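# Place bottles on ledges matching their cap colour

## Task

Put every bottle upright on the wall ledge whose label strip has the same colour as that bottle's cap; the bottle's entire base must rest on that ledge.

## Robot and tools

Robot: two seven-joint OpenArm arms, left_arm and right_arm, each ending in a two-finger gripper. Joint values that are equal on both arms produce mirror-image postures.

Frame: all positions and orientations live in a single scene frame. Its origin sits on the plane z = 0, straight below the midpoint between the two arm bases, and the bases are 0.70 m above it. +z is up and +x is forward, the direction both arms face. left_arm is on the +y side; this does not tell you which side of an image it appears on. Reported hand poses may be off by a few centimetres, more so at long reach.

Gripper frame: the fingers point along the gripper's +z axis and close along its y axis. end_effector_position is the point between the closed finger pads, under 1 cm behind the fingertips. When the fingers close, the tips move about 17 mm further along +z, mostly while the pads are still more than 70 mm apart.

The row: both motion tools use rows of 16 plain numbers. The first 8 are left_arm: x, y, z, qw, qx, qy, qz, opening. The last 8 are right_arm in the same order. A row always covers both arms, even when only one moves. x, y, z is an absolute position in metres in the scene frame. qw..qz is an absolute orientation quaternion, w first, in the scene frame. Opening runs from -1 (closed) to +1 (fully open, 0.145 m). Closing completely from fully open takes about 0.5 s or more. To hold a gripper's orientation steady, repeat the same target quaternion in every row rather than copying the reported one, which can drift. An arm meant to stay put gets the whole pose from the last result taken before it stopped, plus its intended opening, resent every call. A command equal to the measured pose can ease or release a press. A 0 opening is a real command, so to leave a gripper alone, resend its present command (see the Tool commands line).

execute_actions(actions, cameras): actions is a list of actions. Each action is a table of up to 15 rows, one row per 1/30 s control step; a table with fewer rows holds its last row until the 15 steps are done. Each action lasts 0.5 s. Any action whose target lies more than 0.6 m from that gripper's current position, along any of the gripper's own axes, is rejected for both arms. If any action is malformed, or the first one fails this check against the last reported state, the whole call is rejected. An empty list just returns the state and images. cameras picks the images: omit it or use null or ["all"] for all, [] for none. The names are cam_high and cam_low, both 896x504.

move(target, speed, blend, opening_speed, blocking, cameras): drives each gripper in a straight line from its Hand target to the absolute pose in target. target is one 16-number row, or a list of up to 15 rows visited in order; it has no 0.6 m limit. speed is in m/s, 0.002 to 1.1, default 0.25, with turning capped at twice that number in rad/s. Give one value, or one per target. blend, in metres, rounds the corners at intermediate targets; the default 0 stops at each one. opening_speed (at least 0.2 per second on the -1..1 scale) ramps the openings. Openings for the first target are sent at the start. Later targets' openings are applied on arrival, once everything is at rest. The paths take at least 0.5 s and are cut off at 10 s. Paths do not avoid obstacles or the other arm. Grippers lag behind the path, can stray from it, and can spike well above speed, especially with the arm nearly straight. Faster moves hit harder, and targets set deeper past a contact press harder. With blocking=false the result comes after about 0.5 s while the move keeps running, and a new move replaces it. The extra move: line gives the ending (done, off_target, moving, held, fault) and which limits acted. done means at rest within 3 mm and 2 degrees of the target. Neither done nor off_target says anything about contact. limits=paced means the commanded pose was clipped; held means a check withheld steps, or the clearance check halted the move.

wait(seconds 0..10, cameras): lets time pass while each arm holds its last command; any running move carries on. stop(cameras): brakes a running move, and needs room to do so. zoom_image(camera cam_high or cam_low, region [x0,y0,x1,y1] pixels, at most 504x504, origin top-left) returns a closer view. read_manual(section "licences") returns only licence text. finished_scene(scene 1 or 2) ends the scene for good, and the goal must then hold without the robot. Scene 1 is practice.

Controller behaviour: each step, the commanded orientation is clipped to within 32 degrees of the measured one, and position takes priority over orientation. A single action may stop short of its target; the result's Hand target shows where each arm is actually headed, so send the rest in the next call. A large gripper rotation can swing the elbow. The clearance check may block arm-near-arm commands, but it does not stop grippers or wrist cameras from striking each other.

Reading results: grip_measured is the measured finger opening on the command scale; the last Joint positions entry is that opening in metres. To hold an object, keep commanding an opening clearly below grip_measured: the bigger the gap, the harder the squeeze. The limit is about 10 N per pad for objects up to roughly 11 cm wide, and fast closes squeeze harder. Joint torques include the arm's own weight, carry offsets and noise, and entries 3 and 4 wrap at ±28 N m. A Joint velocities list reading "within noise" means the arm is still. Step readings list positions during actions only. MOTOR HOT appears at 85 °C; at 100 °C an OVER-TEMPERATURE FAULT stops the arm for 30–60 s. Holding loads, staying stretched out or pushing against unreachable targets all heat the motors. Time used shows elapsed scene time, and the scene keeps running while you think.

Avoid: knocking objects out of the work area, dropping or releasing moving bottles, fast impacts, hard pushes, collisions or presses between the two arms (including one gripper closing on the other's fingers), and faults. A loose object may occasionally get a brief push from outside. Camera calibration matrices are provided and may be off by a few degrees or millimetres.

Each tool is called after "Request:" by a JSON object that holds its "op" and its "data", one argument or row to a line.

## Session

Request:
{"op": "execute_actions", "data": {
  "actions": []
}}

Scene clock: 0.00 s.
left_arm: end_effector_position=(+0.3554, +0.1334, +0.3763) grip_measured=+1.00 end_effector_quat_wxyz=(-0.040, -0.585, +0.680, -0.440) | right_arm: end_effector_position=(+0.4020, -0.0846, +0.4120) grip_measured=+1.00 end_effector_quat_wxyz=(+0.172, +0.783, +0.024, +0.598)
Joint positions: left_arm=[0.476 0.652 -0.724 1.144 -0.177 -0.294 0.656 0.145] | right_arm=[0.249 -0.096 -0.415 1.14 -0.092 0.203 -0.635 0.145]
Joint velocities: within noise
Joint torques (N m): no reading
Motor temperatures (°C): left_arm=[23 20 24 22 21 24 21] | right_arm=[21 23 24 21 21 21 22]
Hand target: left_arm +0.3554, +0.1334, +0.3763; -0.040, -0.585, +0.680, -0.440 | right_arm +0.4020, -0.0846, +0.4120; +0.172, +0.783, +0.024, +0.598
Tool commands: left_gripper/opening=+1.0 right_gripper/opening=+1.0

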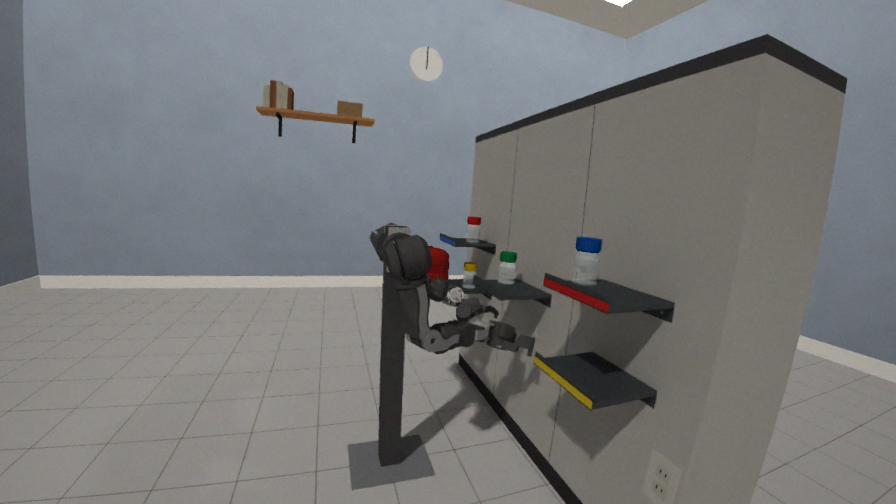

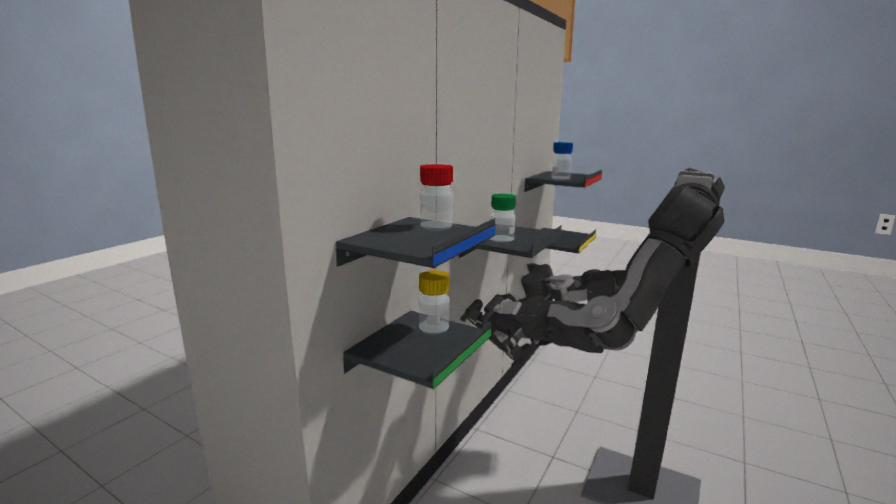

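Request:
{"op": "zoom_image", "data": {
  "camera": "cam_high",
  "region": [420, 190, 680, 420]
}}

Request:
{"op": "zoom_image", "data": {
  "camera": "cam_low",
  "region": [330, 120, 620, 400]
}}

Scaled by 1.938 from the camera's 896x504 image, which has a finer 1280x720 frame.

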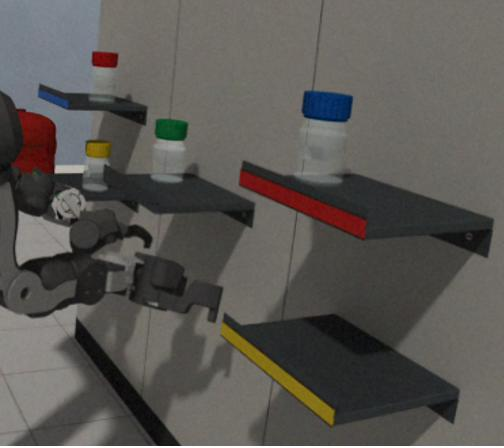

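Scaled by 1.738 from the camera's 896x504 image, which has a finer 1280x720 frame.

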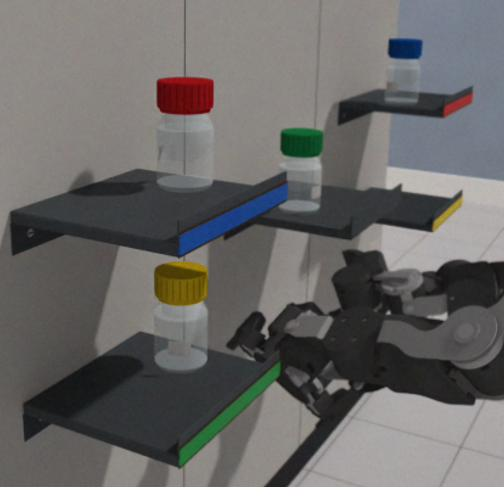

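Request:
{"op": "move", "data": {
  "target": [0.22,0.22,0.5,0,0.7071,0,0.7071,1,0.22,-0.22,0.5,0,0.7071,0,0.7071,1]
}}

Scene clock: 129.43 s.
left_arm: end_effector_position=(+0.2199, +0.2193, +0.4988) grip_measured=+1.00 end_effector_quat_wxyz=(+0.001, +0.708, -0.003, +0.706) | right_arm: end_effector_position=(+0.2195, -0.2208, +0.4982) grip_measured=+1.00 end_effector_quat_wxyz=(+0.003, +0.710, -0.001, +0.705)
Joint positions: left_arm=[-0.803 0.248 0.222 2.106 0.338 -0.226 0.066 0.145] | right_arm=[-0.854 0.627 0.014 2.107 0.441 -0.374 -0.322 0.145]
Joint velocities: within noise
Joint torques (N m): left_arm=[-0.65 1.04 0.9 5.86 0.23 -0.59 -0.01] | right_arm=[-0.46 2.81 1.85 4.22 -0.01 -0.49 0.11]
Motor temperatures (°C): left_arm=[27 21 25 23 22 24 21] | right_arm=[23 23 24 23 21 21 21]
Hand target: left_arm +0.2200, +0.2200, +0.5000; +0.000, +0.707, +0.000, +0.707 | right_arm +0.2200, -0.2200, +0.5000; +0.000, +0.707, +0.000, +0.707
Off the commanded pose: left_arm 0.001 m, 0 deg | right_arm 0.002 m, 1 deg.
move: done

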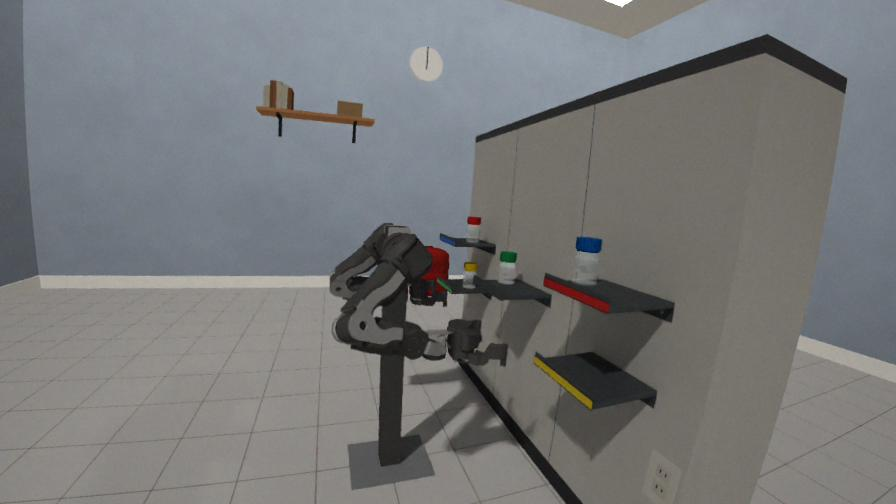

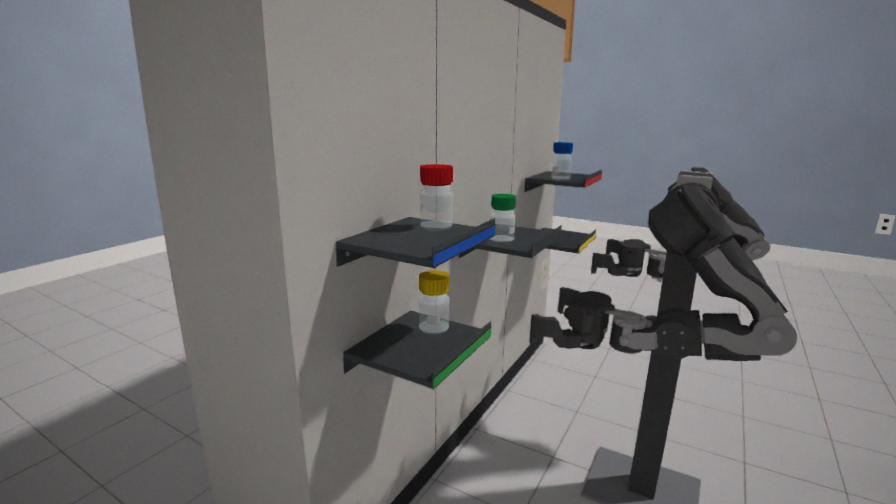

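Request:
{"op": "move", "data": {
  "target": [0.26,0.33,0.57,0,0.7071,0,0.7071,-1,0.26,-0.33,0.57,0,0.7071,0,0.7071,-1]
}}

Request:
{"op": "zoom_image", "data": {
  "camera": "cam_high",
  "region": [400, 220, 560, 360]
}}

Request:
{"op": "zoom_image", "data": {
  "camera": "cam_low",
  "region": [480, 180, 680, 360]
}}

Scene clock: 138.13 s.
left_arm: end_effector_position=(+0.2599, +0.3306, +0.5719) grip_measured=-1.00 end_effector_quat_wxyz=(-0.003, +0.705, +0.000, +0.709) | right_arm: end_effector_position=(+0.2598, -0.3309, +0.5703) grip_measured=-1.00 end_effector_quat_wxyz=(+0.002, +0.706, -0.002, +0.708)
Joint positions: left_arm=[-0.718 0.652 0.663 1.992 0.869 0.022 0.196 0] | right_arm=[-1.064 0.968 0.646 1.989 1.093 -0.313 -0.029 0]
Joint velocities: within noise
Joint torques (N m): left_arm=[0.59 4.5 1.61 3.06 0.3 -0.59 0.19] | right_arm=[0.33 3.73 3.64 2.03 0.16 -0.43 0.2]
Motor temperatures (°C): left_arm=[26 21 25 24 21 24 21] | right_arm=[22 23 24 23 21 21 21]
Hand target: left_arm +0.2600, +0.3300, +0.5700; +0.000, +0.707, +0.000, +0.707 | right_arm +0.2600, -0.3300, +0.5700; +0.000, +0.707, +0.000, +0.707
Off the commanded pose: left_arm 0.002 m, 0 deg | right_arm 0.001 m, 0 deg.
move: done

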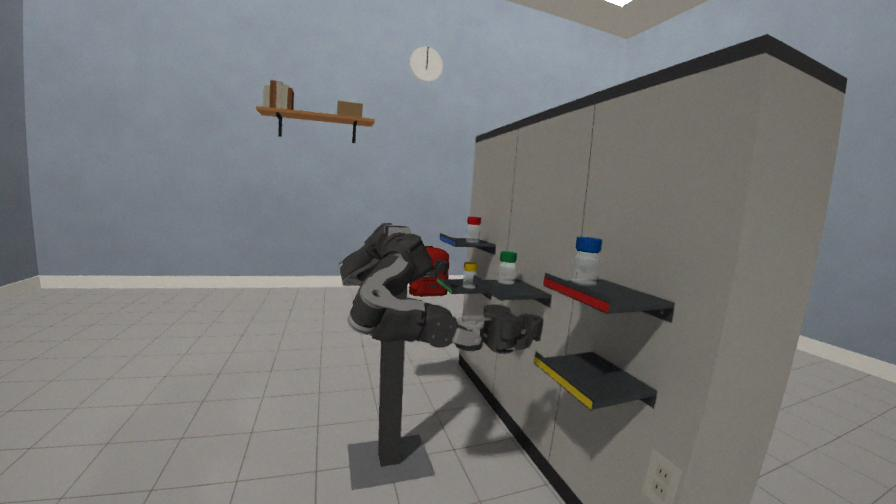

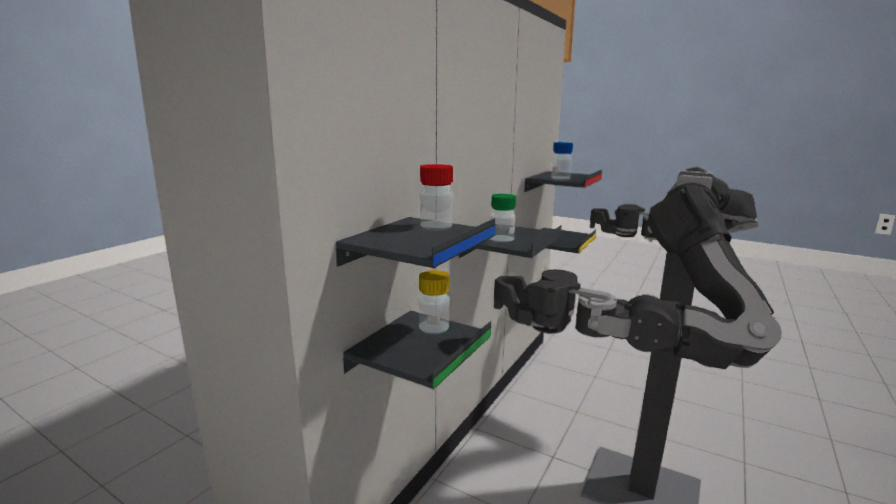

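Scaled by 3.150 from the camera's 896x504 image, which has a finer 1280x720 frame.

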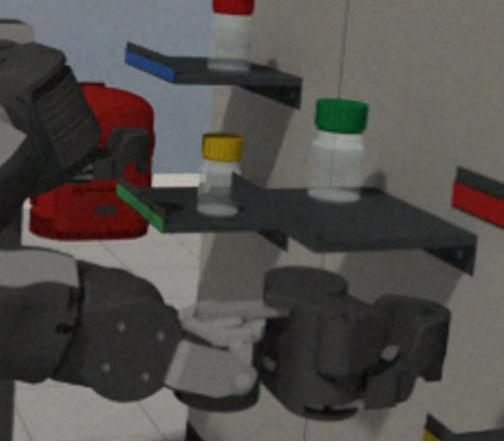

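Scaled by 2.520 from the camera's 896x504 image, which has a finer 1280x720 frame.

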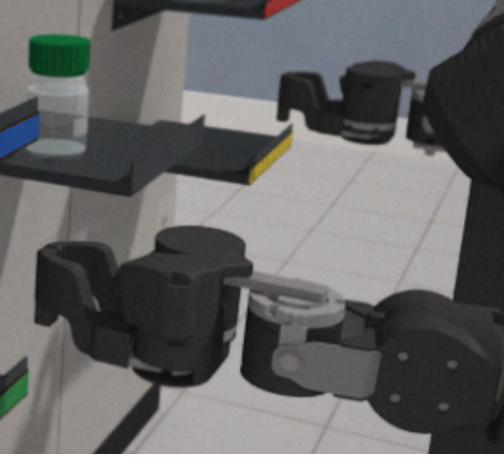

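Request:
{"op": "move", "data": {
  "target": [0.28,0.08,0.72,0,0.7071,0,0.7071,-1,0.26,-0.33,0.57,0,0.7071,0,0.7071,-1]
}}

Request:
{"op": "zoom_image", "data": {
  "camera": "cam_high",
  "region": [430, 180, 530, 260]
}}

Request:
{"op": "zoom_image", "data": {
  "camera": "cam_low",
  "region": [480, 120, 620, 260]
}}

Request:
{"op": "zoom_image", "data": {
  "camera": "cam_high",
  "region": [490, 280, 570, 360]
}}

Scene clock: 171.50 s.
left_arm: end_effector_position=(+0.2796, +0.0794, +0.7211) grip_measured=-1.00 end_effector_quat_wxyz=(+0.013, +0.589, +0.046, +0.806) | right_arm: end_effector_position=(+0.2598, -0.3309, +0.5702) grip_measured=-1.00 end_effector_quat_wxyz=(+0.002, +0.706, -0.002, +0.708)
Joint positions: left_arm=[0.27 0.008 -0.641 2.433 0.061 0.778 -0.744 0] | right_arm=[-1.064 0.968 0.646 1.989 1.093 -0.313 -0.029 0]
Joint velocities: within noise
Joint torques (N m): left_arm=[4.13 -1.23 0.02 2.52 -0.11 -0.49 0.11] | right_arm=[0.28 3.68 3.66 2.07 0.17 -0.42 0.16]
Motor temperatures (°C): left_arm=[24 22 25 23 21 24 21] | right_arm=[21 23 24 22 21 21 21]
Hand target: left_arm +0.2799, +0.0795, +0.7206; +0.013, +0.590, +0.046, +0.806 | right_arm +0.2600, -0.3300, +0.5699; +0.000, +0.707, +0.000, +0.707
Off the commanded pose: left_arm 0.001 m, 19 deg | right_arm 0.001 m, 0 deg.
joint read past its limit (left arm) — joint 4 (elbow), upper limit, where the elbow is as bent as it goes.
move: held (left_arm; a check stopped the path); limits=paced,held
pose unreachable (left arm): on one or more control steps of this call, first in action 0 (counted from 0), this arm could not follow its commanded pose, so it was not sent that pose on those steps. It may still have moved: this result reports where it is.
cause: moving toward the commanded pose would bring two parts of the arm too close to each other (joints 4 (elbow) and 5 (forearm roll) lie between them).

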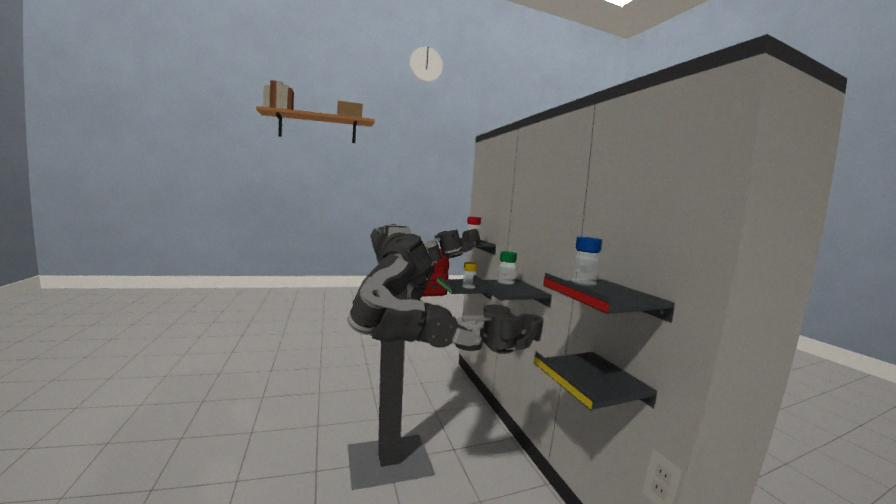

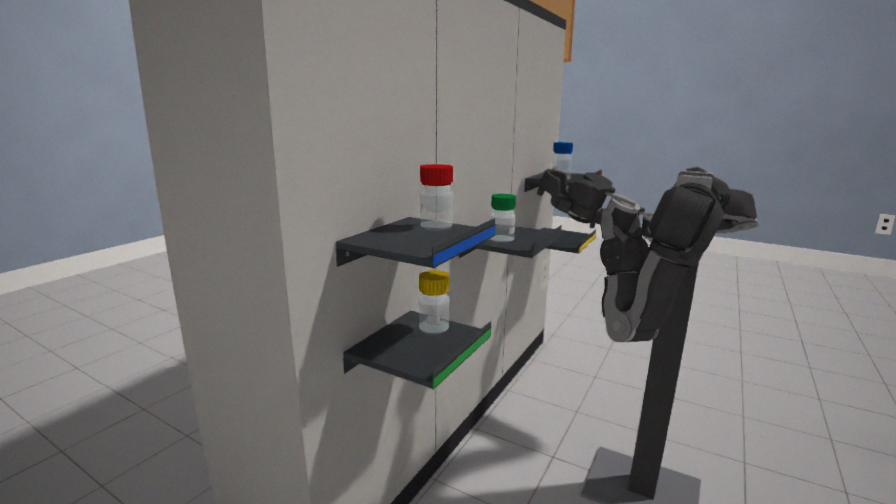

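Scaled by 5.040 from the camera's 896x504 image, which has a finer 1280x720 frame.

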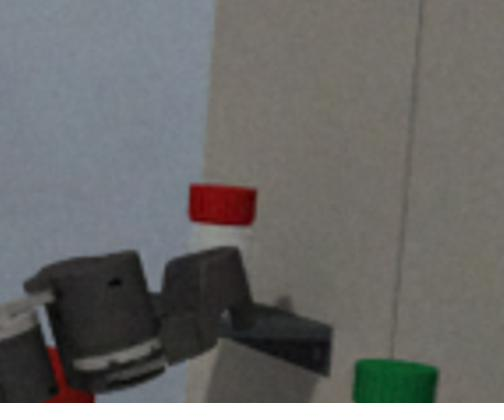

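Scaled by 3.600 from the camera's 896x504 image, which has a finer 1280x720 frame.

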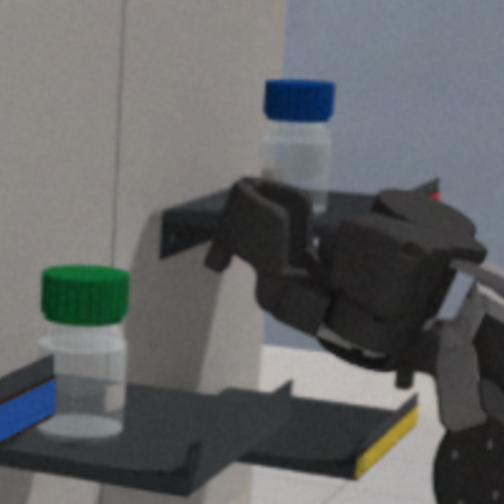

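Scaled by 6.300 from the camera's 896x504 image, which has a finer 1280x720 frame.

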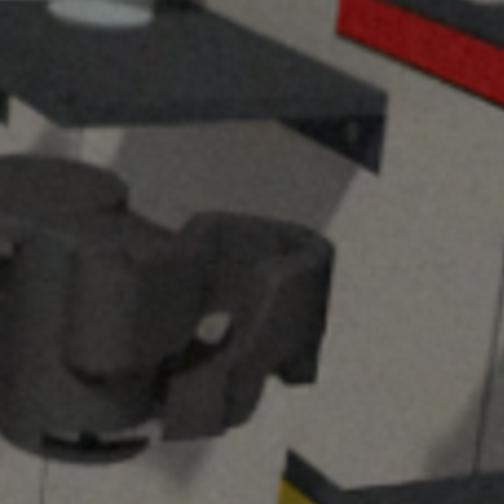

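Request:
{"op": "move", "data": {
  "target": [
    [0.24,0.341,0.6,0,0.7071,0,0.7071,0.4,0.22,-0.25,0.5,0,0.7071,0,0.7071,1],
    [0.26,0.341,0.722,0,0.7071,0,0.7071,0.4,0.22,-0.25,0.5,0,0.7071,0,0.7071,1]
  ]
}}

Scene clock: 232.30 s.
left_arm: end_effector_position=(+0.2603, +0.3393, +0.7226) grip_measured=+0.40 end_effector_quat_wxyz=(+0.002, +0.706, -0.004, +0.708) | right_arm: end_effector_position=(+0.2200, -0.2492, +0.5001) grip_measured=+1.00 end_effector_quat_wxyz=(-0.002, +0.708, +0.001, +0.706)
Joint positions: left_arm=[-1.11 1.011 1.46 2.125 1.509 0.363 0.012 0.105] | right_arm=[-0.906 0.676 0.143 2.053 0.577 -0.43 -0.209 0.145]
Joint velocities: within noise
Joint torques (N m): left_arm=[0.7 2.65 2.89 0.35 0.2 -0.53 -0.06] | right_arm=[-0.54 2.25 2.03 2.86 -0.05 -0.51 -0.02]
Motor temperatures (°C): left_arm=[24 21 24 22 21 24 21] | right_arm=[21 23 25 21 20 21 21]
Hand target: left_arm +0.2600, +0.3410, +0.7220; +0.000, +0.707, +0.000, +0.707 | right_arm +0.2200, -0.2500, +0.5000; +0.000, +0.707, +0.000, +0.707
Off the commanded pose: left_arm 0.002 m, 1 deg | right_arm 0.001 m, 0 deg.
move: done

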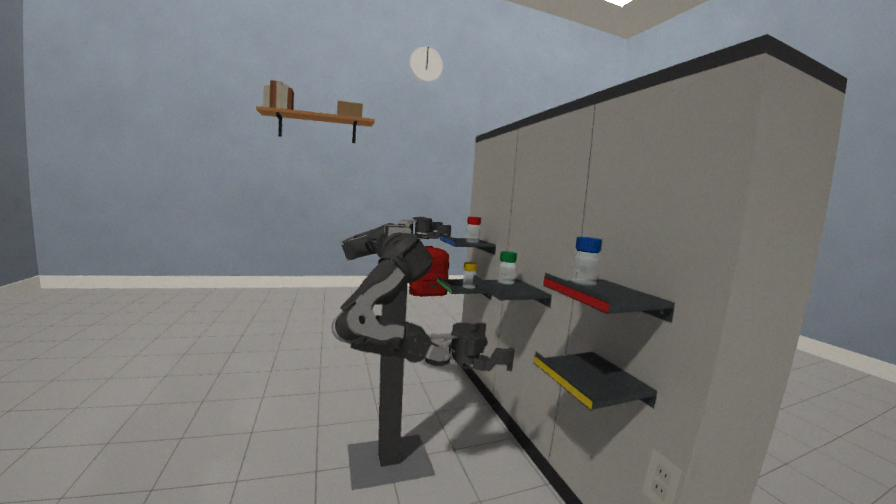

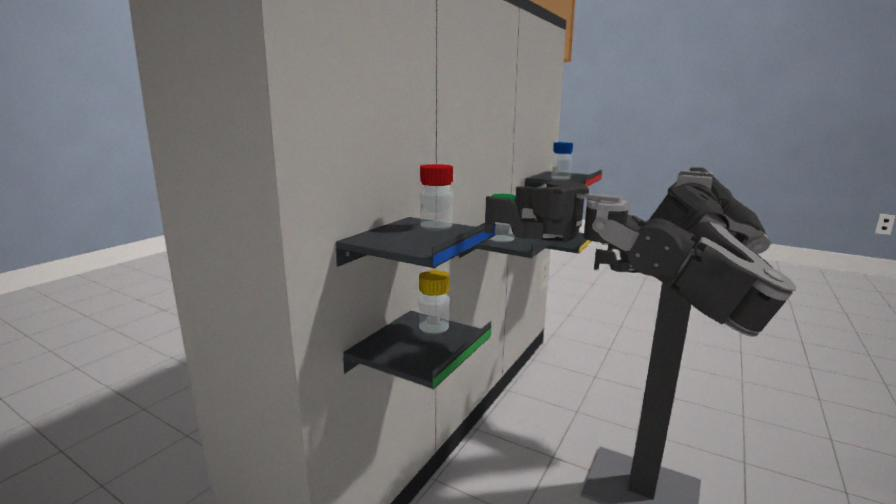

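Request:
{"op": "move", "data": {
  "target": [0.345,0.341,0.722,0,0.7071,0,0.7071,0.4,0.22,-0.25,0.5,0,0.7071,0,0.7071,1],
  "speed": 0.15
}}

Request:
{"op": "zoom_image", "data": {
  "camera": "cam_low",
  "region": [400, 140, 560, 280]
}}

Request:
{"op": "zoom_image", "data": {
  "camera": "cam_high",
  "region": [430, 190, 530, 260]
}}

Scene clock: 240.33 s.
left_arm: end_effector_position=(+0.3452, +0.3400, +0.7246) grip_measured=+0.40 end_effector_quat_wxyz=(+0.000, +0.705, -0.003, +0.709) | right_arm: end_effector_position=(+0.2200, -0.2492, +0.5001) grip_measured=+1.00 end_effector_quat_wxyz=(-0.002, +0.708, +0.001, +0.706)
Joint positions: left_arm=[-1.111 1.428 1.295 1.85 1.555 0.186 -0.139 0.105] | right_arm=[-0.906 0.676 0.143 2.053 0.577 -0.43 -0.209 0.145]
Joint velocities: within noise
Joint torques (N m): left_arm=[3.2 2.86 2.67 0.46 0.12 -0.71 -0.02] | right_arm=[-0.38 2.2 1.99 2.95 -0.05 -0.51 -0.02]
Motor temperatures (°C): left_arm=[24 21 24 22 21 24 21] | right_arm=[21 23 24 21 20 21 21]
Hand target: left_arm +0.3450, +0.3410, +0.7221; +0.000, +0.707, +0.000, +0.707 | right_arm +0.2200, -0.2500, +0.5000; +0.000, +0.707, +0.000, +0.707
Off the commanded pose: left_arm 0.003 m, 0 deg | right_arm 0.001 m, 0 deg.
move: done

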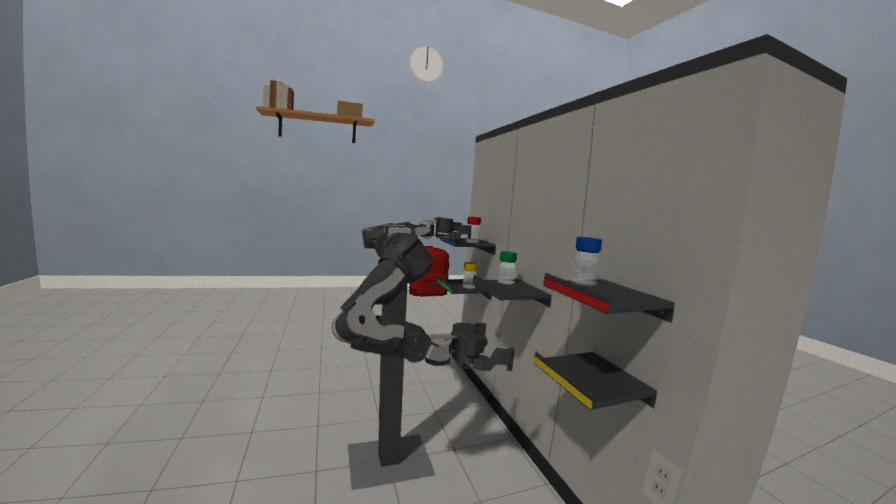

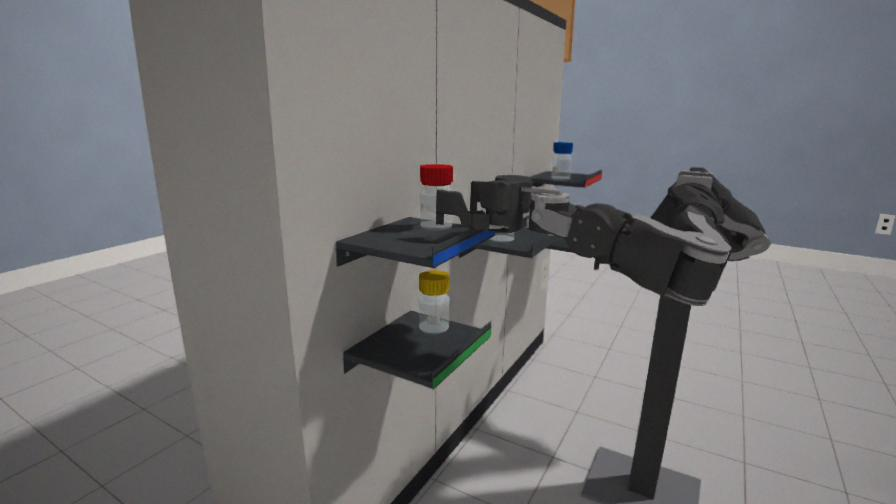

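Scaled by 3.150 from the camera's 896x504 image, which has a finer 1280x720 frame.

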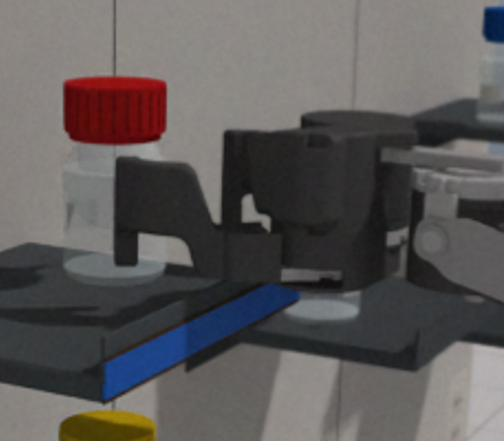

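Scaled by 5.040 from the camera's 896x504 image, which has a finer 1280x720 frame.

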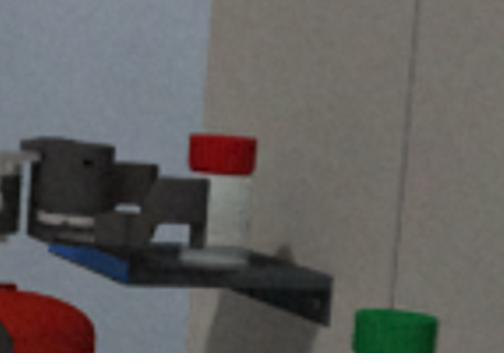

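Request:
{"op": "move", "data": {
  "target": [0.396,0.342,0.722,0,0.7071,0,0.7071,0.4,0.22,-0.25,0.5,0,0.7071,0,0.7071,1],
  "speed": 0.1
}}

Request:
{"op": "zoom_image", "data": {
  "camera": "cam_low",
  "region": [400, 140, 560, 280]
}}

Request:
{"op": "zoom_image", "data": {
  "camera": "cam_high",
  "region": [430, 190, 530, 260]
}}

Scene clock: 249.13 s.
left_arm: end_effector_position=(+0.3955, +0.3425, +0.7277) grip_measured=+0.40 end_effector_quat_wxyz=(-0.001, +0.699, -0.002, +0.715) | right_arm: end_effector_position=(+0.2200, -0.2492, +0.5001) grip_measured=+1.00 end_effector_quat_wxyz=(-0.002, +0.708, +0.001, +0.706)
Joint positions: left_arm=[-1.403 1.661 1.516 1.619 1.584 0.091 -0.139 0.105] | right_arm=[-0.906 0.676 0.143 2.053 0.577 -0.43 -0.209 0.145]
Joint velocities: within noise
Joint torques (N m): left_arm=[3.97 1.65 3.18 0.43 0.13 -0.27 0] | right_arm=[-0.44 2.23 2.13 2.92 -0.05 -0.53 -0.02]
Motor temperatures (°C): left_arm=[24 22 25 22 21 25 21] | right_arm=[21 23 24 21 20 21 21]
Hand target: left_arm +0.3959, +0.3420, +0.7219; -0.001, +0.707, -0.002, +0.707 | right_arm +0.2200, -0.2500, +0.5000; +0.000, +0.707, +0.000, +0.707
Off the commanded pose: left_arm 0.006 m, 1 deg | right_arm 0.001 m, 0 deg.
joint sent to its limit (left arm) — joint 1 (shoulder pitch), lower limit; joint 5 (forearm roll), upper limit. The joint targets still meet the commanded pose.
move: off_target (left_arm)

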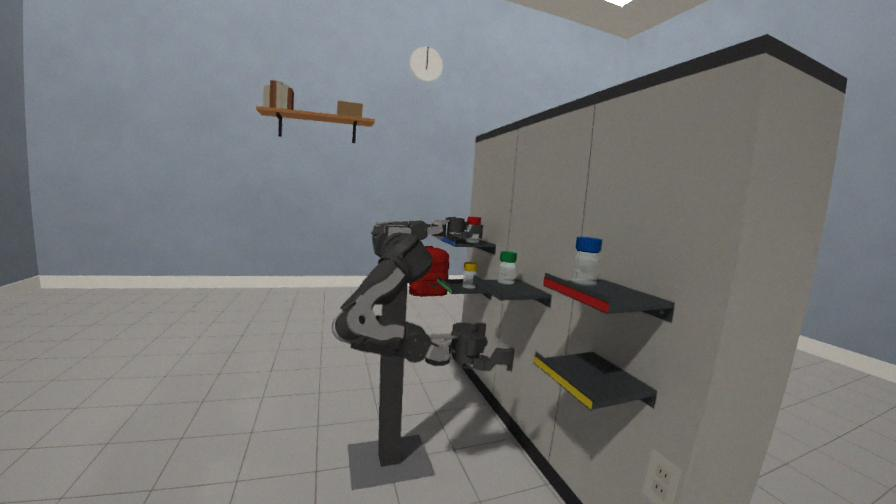

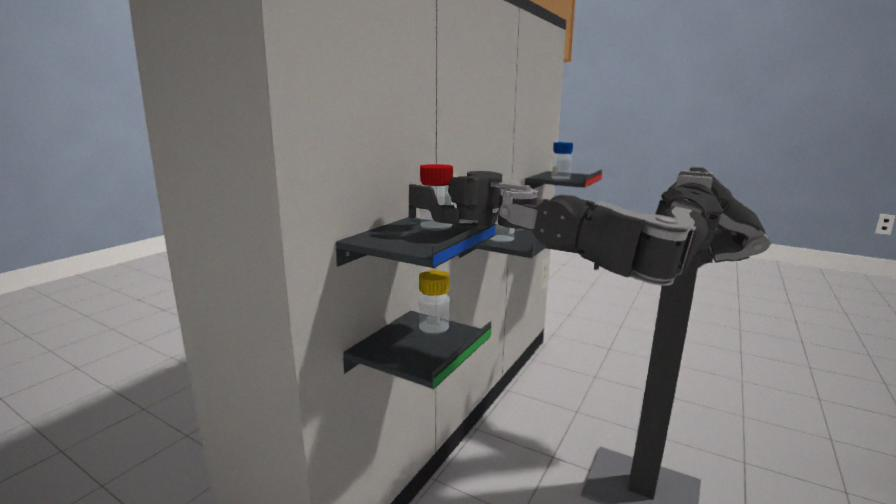

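Scaled by 3.150 from the camera's 896x504 image, which has a finer 1280x720 frame.

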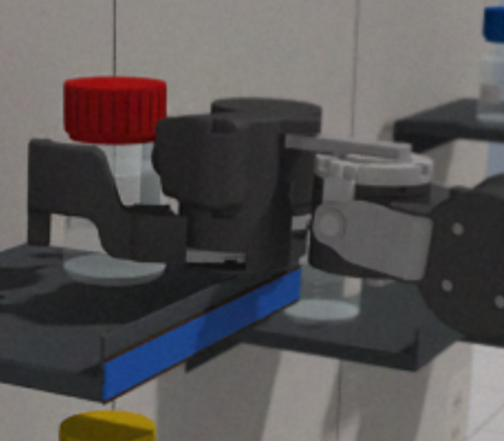

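Scaled by 5.040 from the camera's 896x504 image, which has a finer 1280x720 frame.

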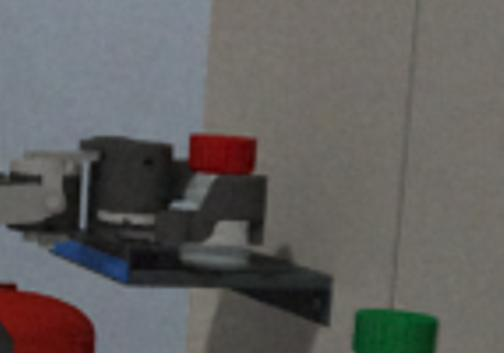

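Request:
{"op": "move", "data": {
  "target": [0.396,0.342,0.722,0,0.7071,0,0.7071,-0.6,0.22,-0.25,0.5,0,0.7071,0,0.7071,1],
  "speed": 0.1,
  "opening_speed": 1
}}

Request:
{"op": "zoom_image", "data": {
  "camera": "cam_low",
  "region": [400, 140, 560, 280]
}}

Request:
{"op": "zoom_image", "data": {
  "camera": "cam_high",
  "region": [430, 190, 530, 260]
}}

Scene clock: 268.47 s.
left_arm: end_effector_position=(+0.3955, +0.3425, +0.7278) grip_measured=-0.33 end_effector_quat_wxyz=(-0.001, +0.699, -0.002, +0.715) | right_arm: end_effector_position=(+0.2200, -0.2492, +0.5001) grip_measured=+1.00 end_effector_quat_wxyz=(-0.002, +0.708, +0.001, +0.706)
Joint positions: left_arm=[-1.403 1.661 1.516 1.619 1.584 0.091 -0.139 0.051] | right_arm=[-0.906 0.676 0.143 2.053 0.577 -0.43 -0.209 0.145]
Joint velocities: within noise
Joint torques (N m): left_arm=[3.97 1.65 3.17 0.47 0.13 -0.29 0] | right_arm=[-0.3 2.25 2.11 2.88 -0.05 -0.52 -0.03]
Motor temperatures (°C): left_arm=[24 21 25 22 21 24 21] | right_arm=[21 23 24 21 20 21 21]
Hand target: left_arm +0.3959, +0.3421, +0.7220; -0.001, +0.707, -0.002, +0.707 | right_arm +0.2200, -0.2500, +0.5000; +0.000, +0.707, +0.000, +0.707
Off the commanded pose: left_arm 0.006 m, 1 deg | right_arm 0.001 m, 0 deg.
joint sent to its limit (left arm) — joint 1 (shoulder pitch), lower limit; joint 5 (forearm roll), upper limit. The joint targets still meet the commanded pose.
move: off_target (left_arm)

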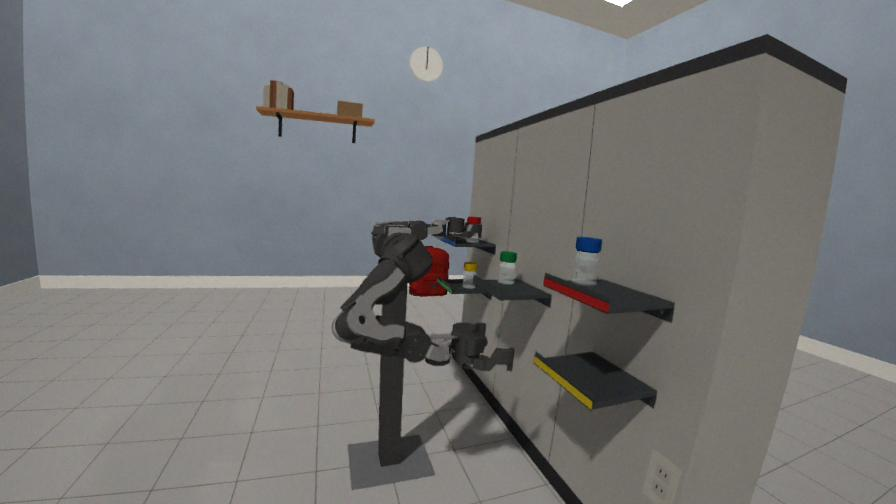

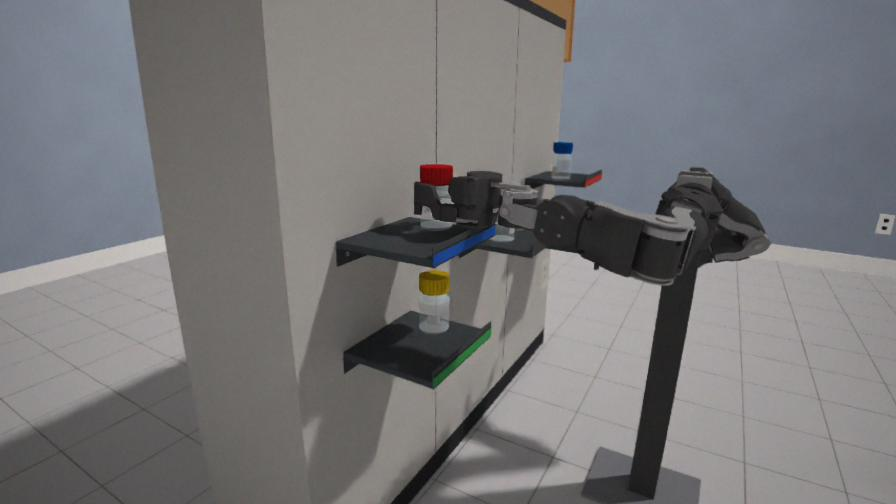

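Scaled by 3.150 from the camera's 896x504 image, which has a finer 1280x720 frame.

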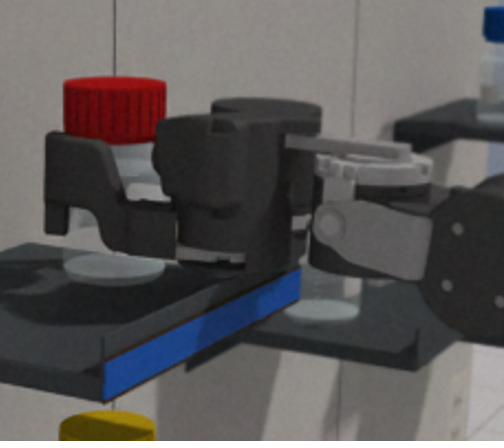

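Scaled by 5.040 from the camera's 896x504 image, which has a finer 1280x720 frame.

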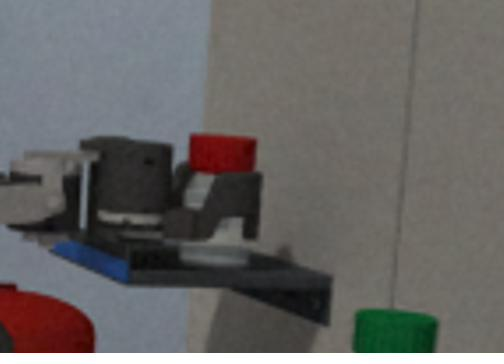

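Request:
{"op": "move", "data": {
  "target": [
    [0.396,0.342,0.765,0,0.7071,0,0.7071,-0.6,0.22,-0.25,0.5,0,0.7071,0,0.7071,1],
    [0.25,0.33,0.74,0,0.7071,0,0.7071,-0.6,0.22,-0.25,0.5,0,0.7071,0,0.7071,1]
  ],
  "speed": [0.1,0.25],
  "blend": 0.02
}}

Scene clock: 299.20 s.
left_arm: end_effector_position=(+0.2500, +0.3309, +0.7376) grip_measured=-0.33 end_effector_quat_wxyz=(-0.001, +0.711, +0.003, +0.704) | right_arm: end_effector_position=(+0.2200, -0.2492, +0.5001) grip_measured=+1.00 end_effector_quat_wxyz=(-0.002, +0.708, +0.001, +0.706)
Joint positions: left_arm=[-1.034 0.997 1.527 2.181 1.572 0.511 -0.049 0.051] | right_arm=[-0.906 0.676 0.143 2.053 0.577 -0.43 -0.209 0.145]
Joint velocities: within noise
Joint torques (N m): left_arm=[1.44 3.68 2.85 0.25 0.06 -0.82 0.2] | right_arm=[-0.36 2.18 1.99 2.88 -0.06 -0.53 -0.05]
Motor temperatures (°C): left_arm=[24 21 26 21 21 24 21] | right_arm=[21 23 24 21 20 21 21]
Hand target: left_arm +0.2500, +0.3300, +0.7400; +0.000, +0.707, +0.000, +0.707 | right_arm +0.2200, -0.2500, +0.5000; +0.000, +0.707, +0.000, +0.707
Off the commanded pose: left_arm 0.003 m, 1 deg | right_arm 0.001 m, 0 deg.
move: done

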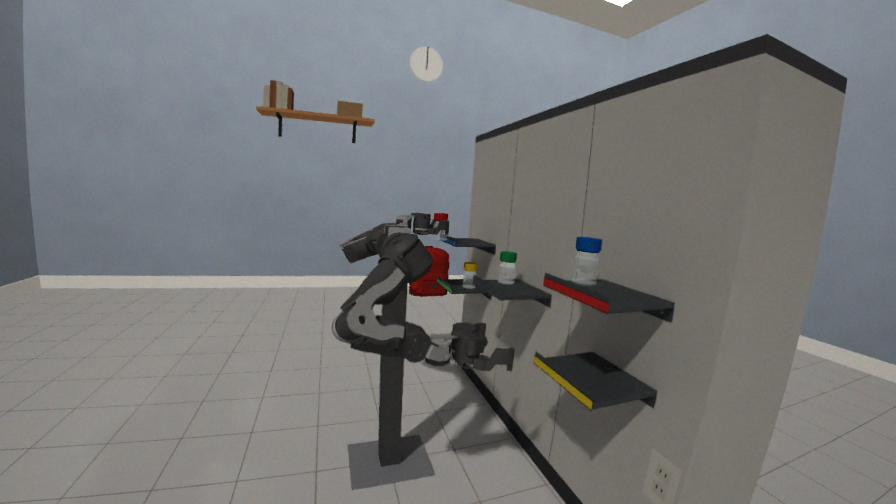

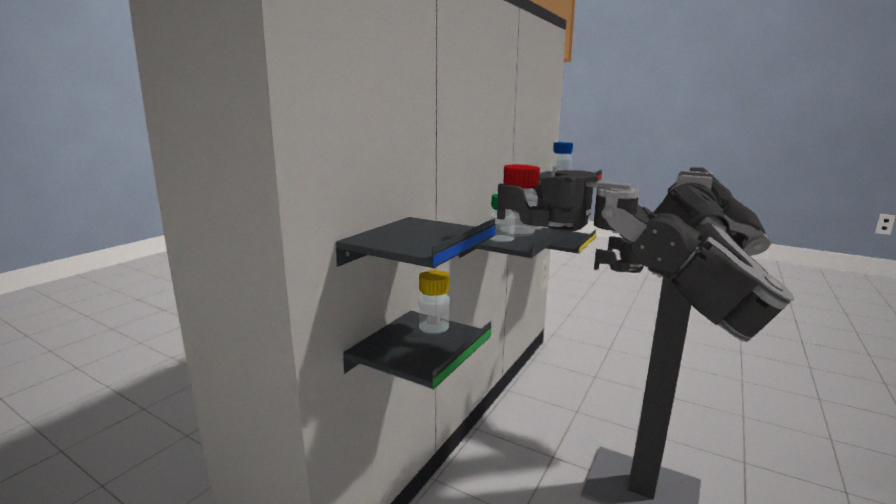

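Request:
{"op": "zoom_image", "data": {
  "camera": "cam_low",
  "region": [330, 200, 510, 390]
}}

Request:
{"op": "zoom_image", "data": {
  "camera": "cam_high",
  "region": [520, 220, 680, 420]
}}

Request:
{"op": "zoom_image", "data": {
  "camera": "cam_high",
  "region": [430, 210, 560, 310]
}}

Request:
{"op": "zoom_image", "data": {
  "camera": "cam_low",
  "region": [450, 130, 610, 270]
}}

Scaled by 2.653 from the camera's 896x504 image, which has a finer 1280x720 frame.

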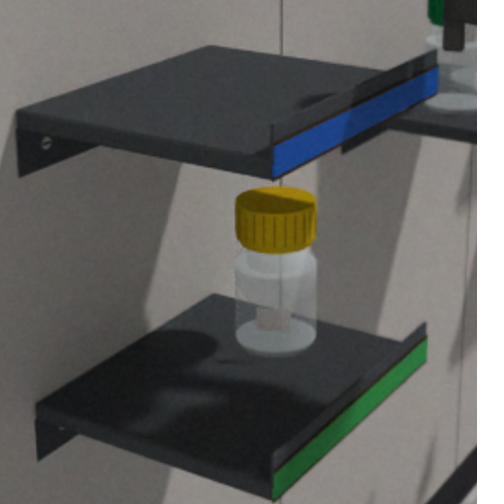

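Scaled by 2.520 from the camera's 896x504 image, which has a finer 1280x720 frame.

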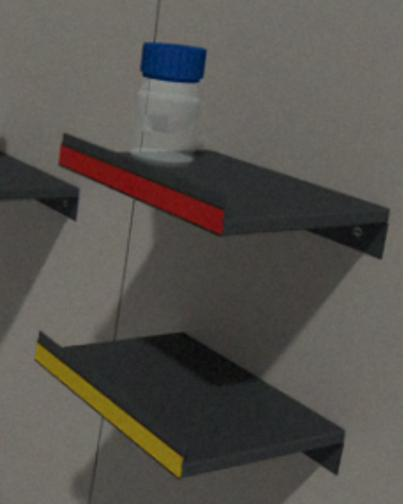

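Scaled by 3.877 from the camera's 896x504 image, which has a finer 1280x720 frame.

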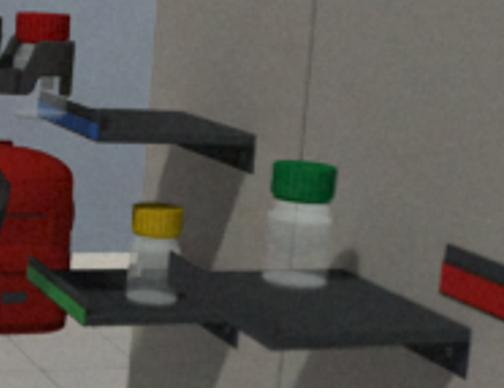

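Scaled by 3.150 from the camera's 896x504 image, which has a finer 1280x720 frame.

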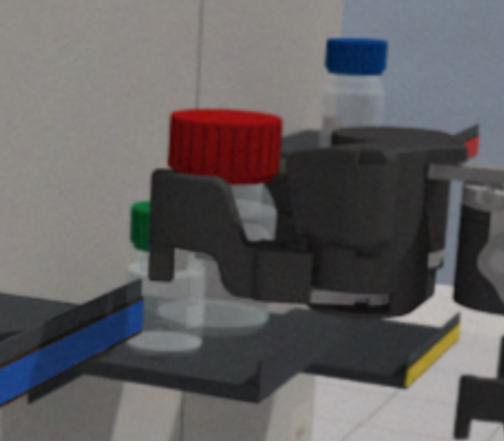

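Request:
{"op": "move", "data": {
  "target": [
    [0.26,0.15,0.67,0,0.7071,0,0.7071,-0.6,0.22,-0.25,0.5,0,0.7071,0,0.7071,1],
    [0.28,-0.04,0.665,0,0.7071,0,0.7071,-0.6,0.22,-0.25,0.5,0,0.7071,0,0.7071,1]
  ],
  "speed": 0.25,
  "blend": 0.03
}}

Scene clock: 335.60 s.
left_arm: end_effector_position=(+0.2541, +0.0141, +0.6702) grip_measured=-0.34 end_effector_quat_wxyz=(+0.331, +0.650, -0.353, +0.586) | right_arm: end_effector_position=(+0.2200, -0.2492, +0.5001) grip_measured=+1.00 end_effector_quat_wxyz=(-0.002, +0.708, +0.001, +0.706)
Joint positions: left_arm=[-1.407 2.011 1.321 2.349 1.584 -0.03 -0.197 0.05] | right_arm=[-0.906 0.676 0.143 2.053 0.577 -0.43 -0.209 0.145]
Joint velocities: within noise
Joint torques (N m): left_arm=[4.76 0.73 3.33 0.34 0.1 -0.81 0.2] | right_arm=[-0.54 2.2 2.13 2.93 -0.05 -0.53 -0.05]
Motor temperatures (°C): left_arm=[23 22 26 21 21 25 21] | right_arm=[21 23 24 21 20 21 21]
Hand target: left_arm +0.2536, +0.0136, +0.6716; +0.334, +0.648, -0.353, +0.587 | right_arm +0.2200, -0.2500, +0.5000; +0.000, +0.707, +0.000, +0.707
Off the commanded pose: left_arm 0.060 m, 58 deg; orientation clipped | right_arm 0.001 m, 0 deg.
joint sent to its limit (left arm) — joint 1 (shoulder pitch), lower limit; joint 2 (shoulder roll), upper limit; joint 5 (forearm roll), upper limit. The joint targets are off in position and orientation.
move: off_target (left_arm); limits=paced

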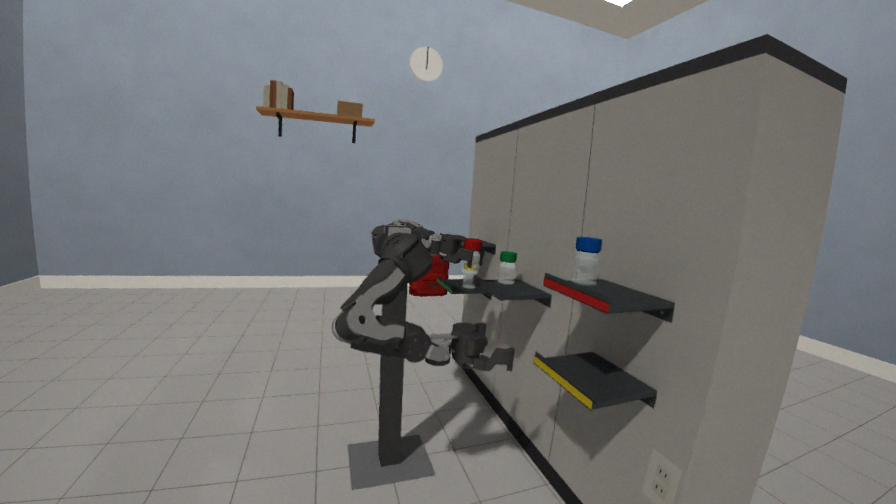

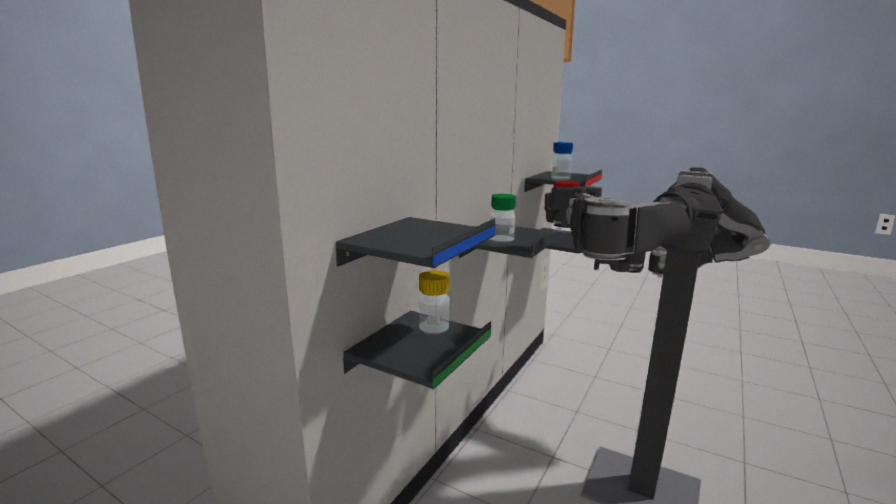

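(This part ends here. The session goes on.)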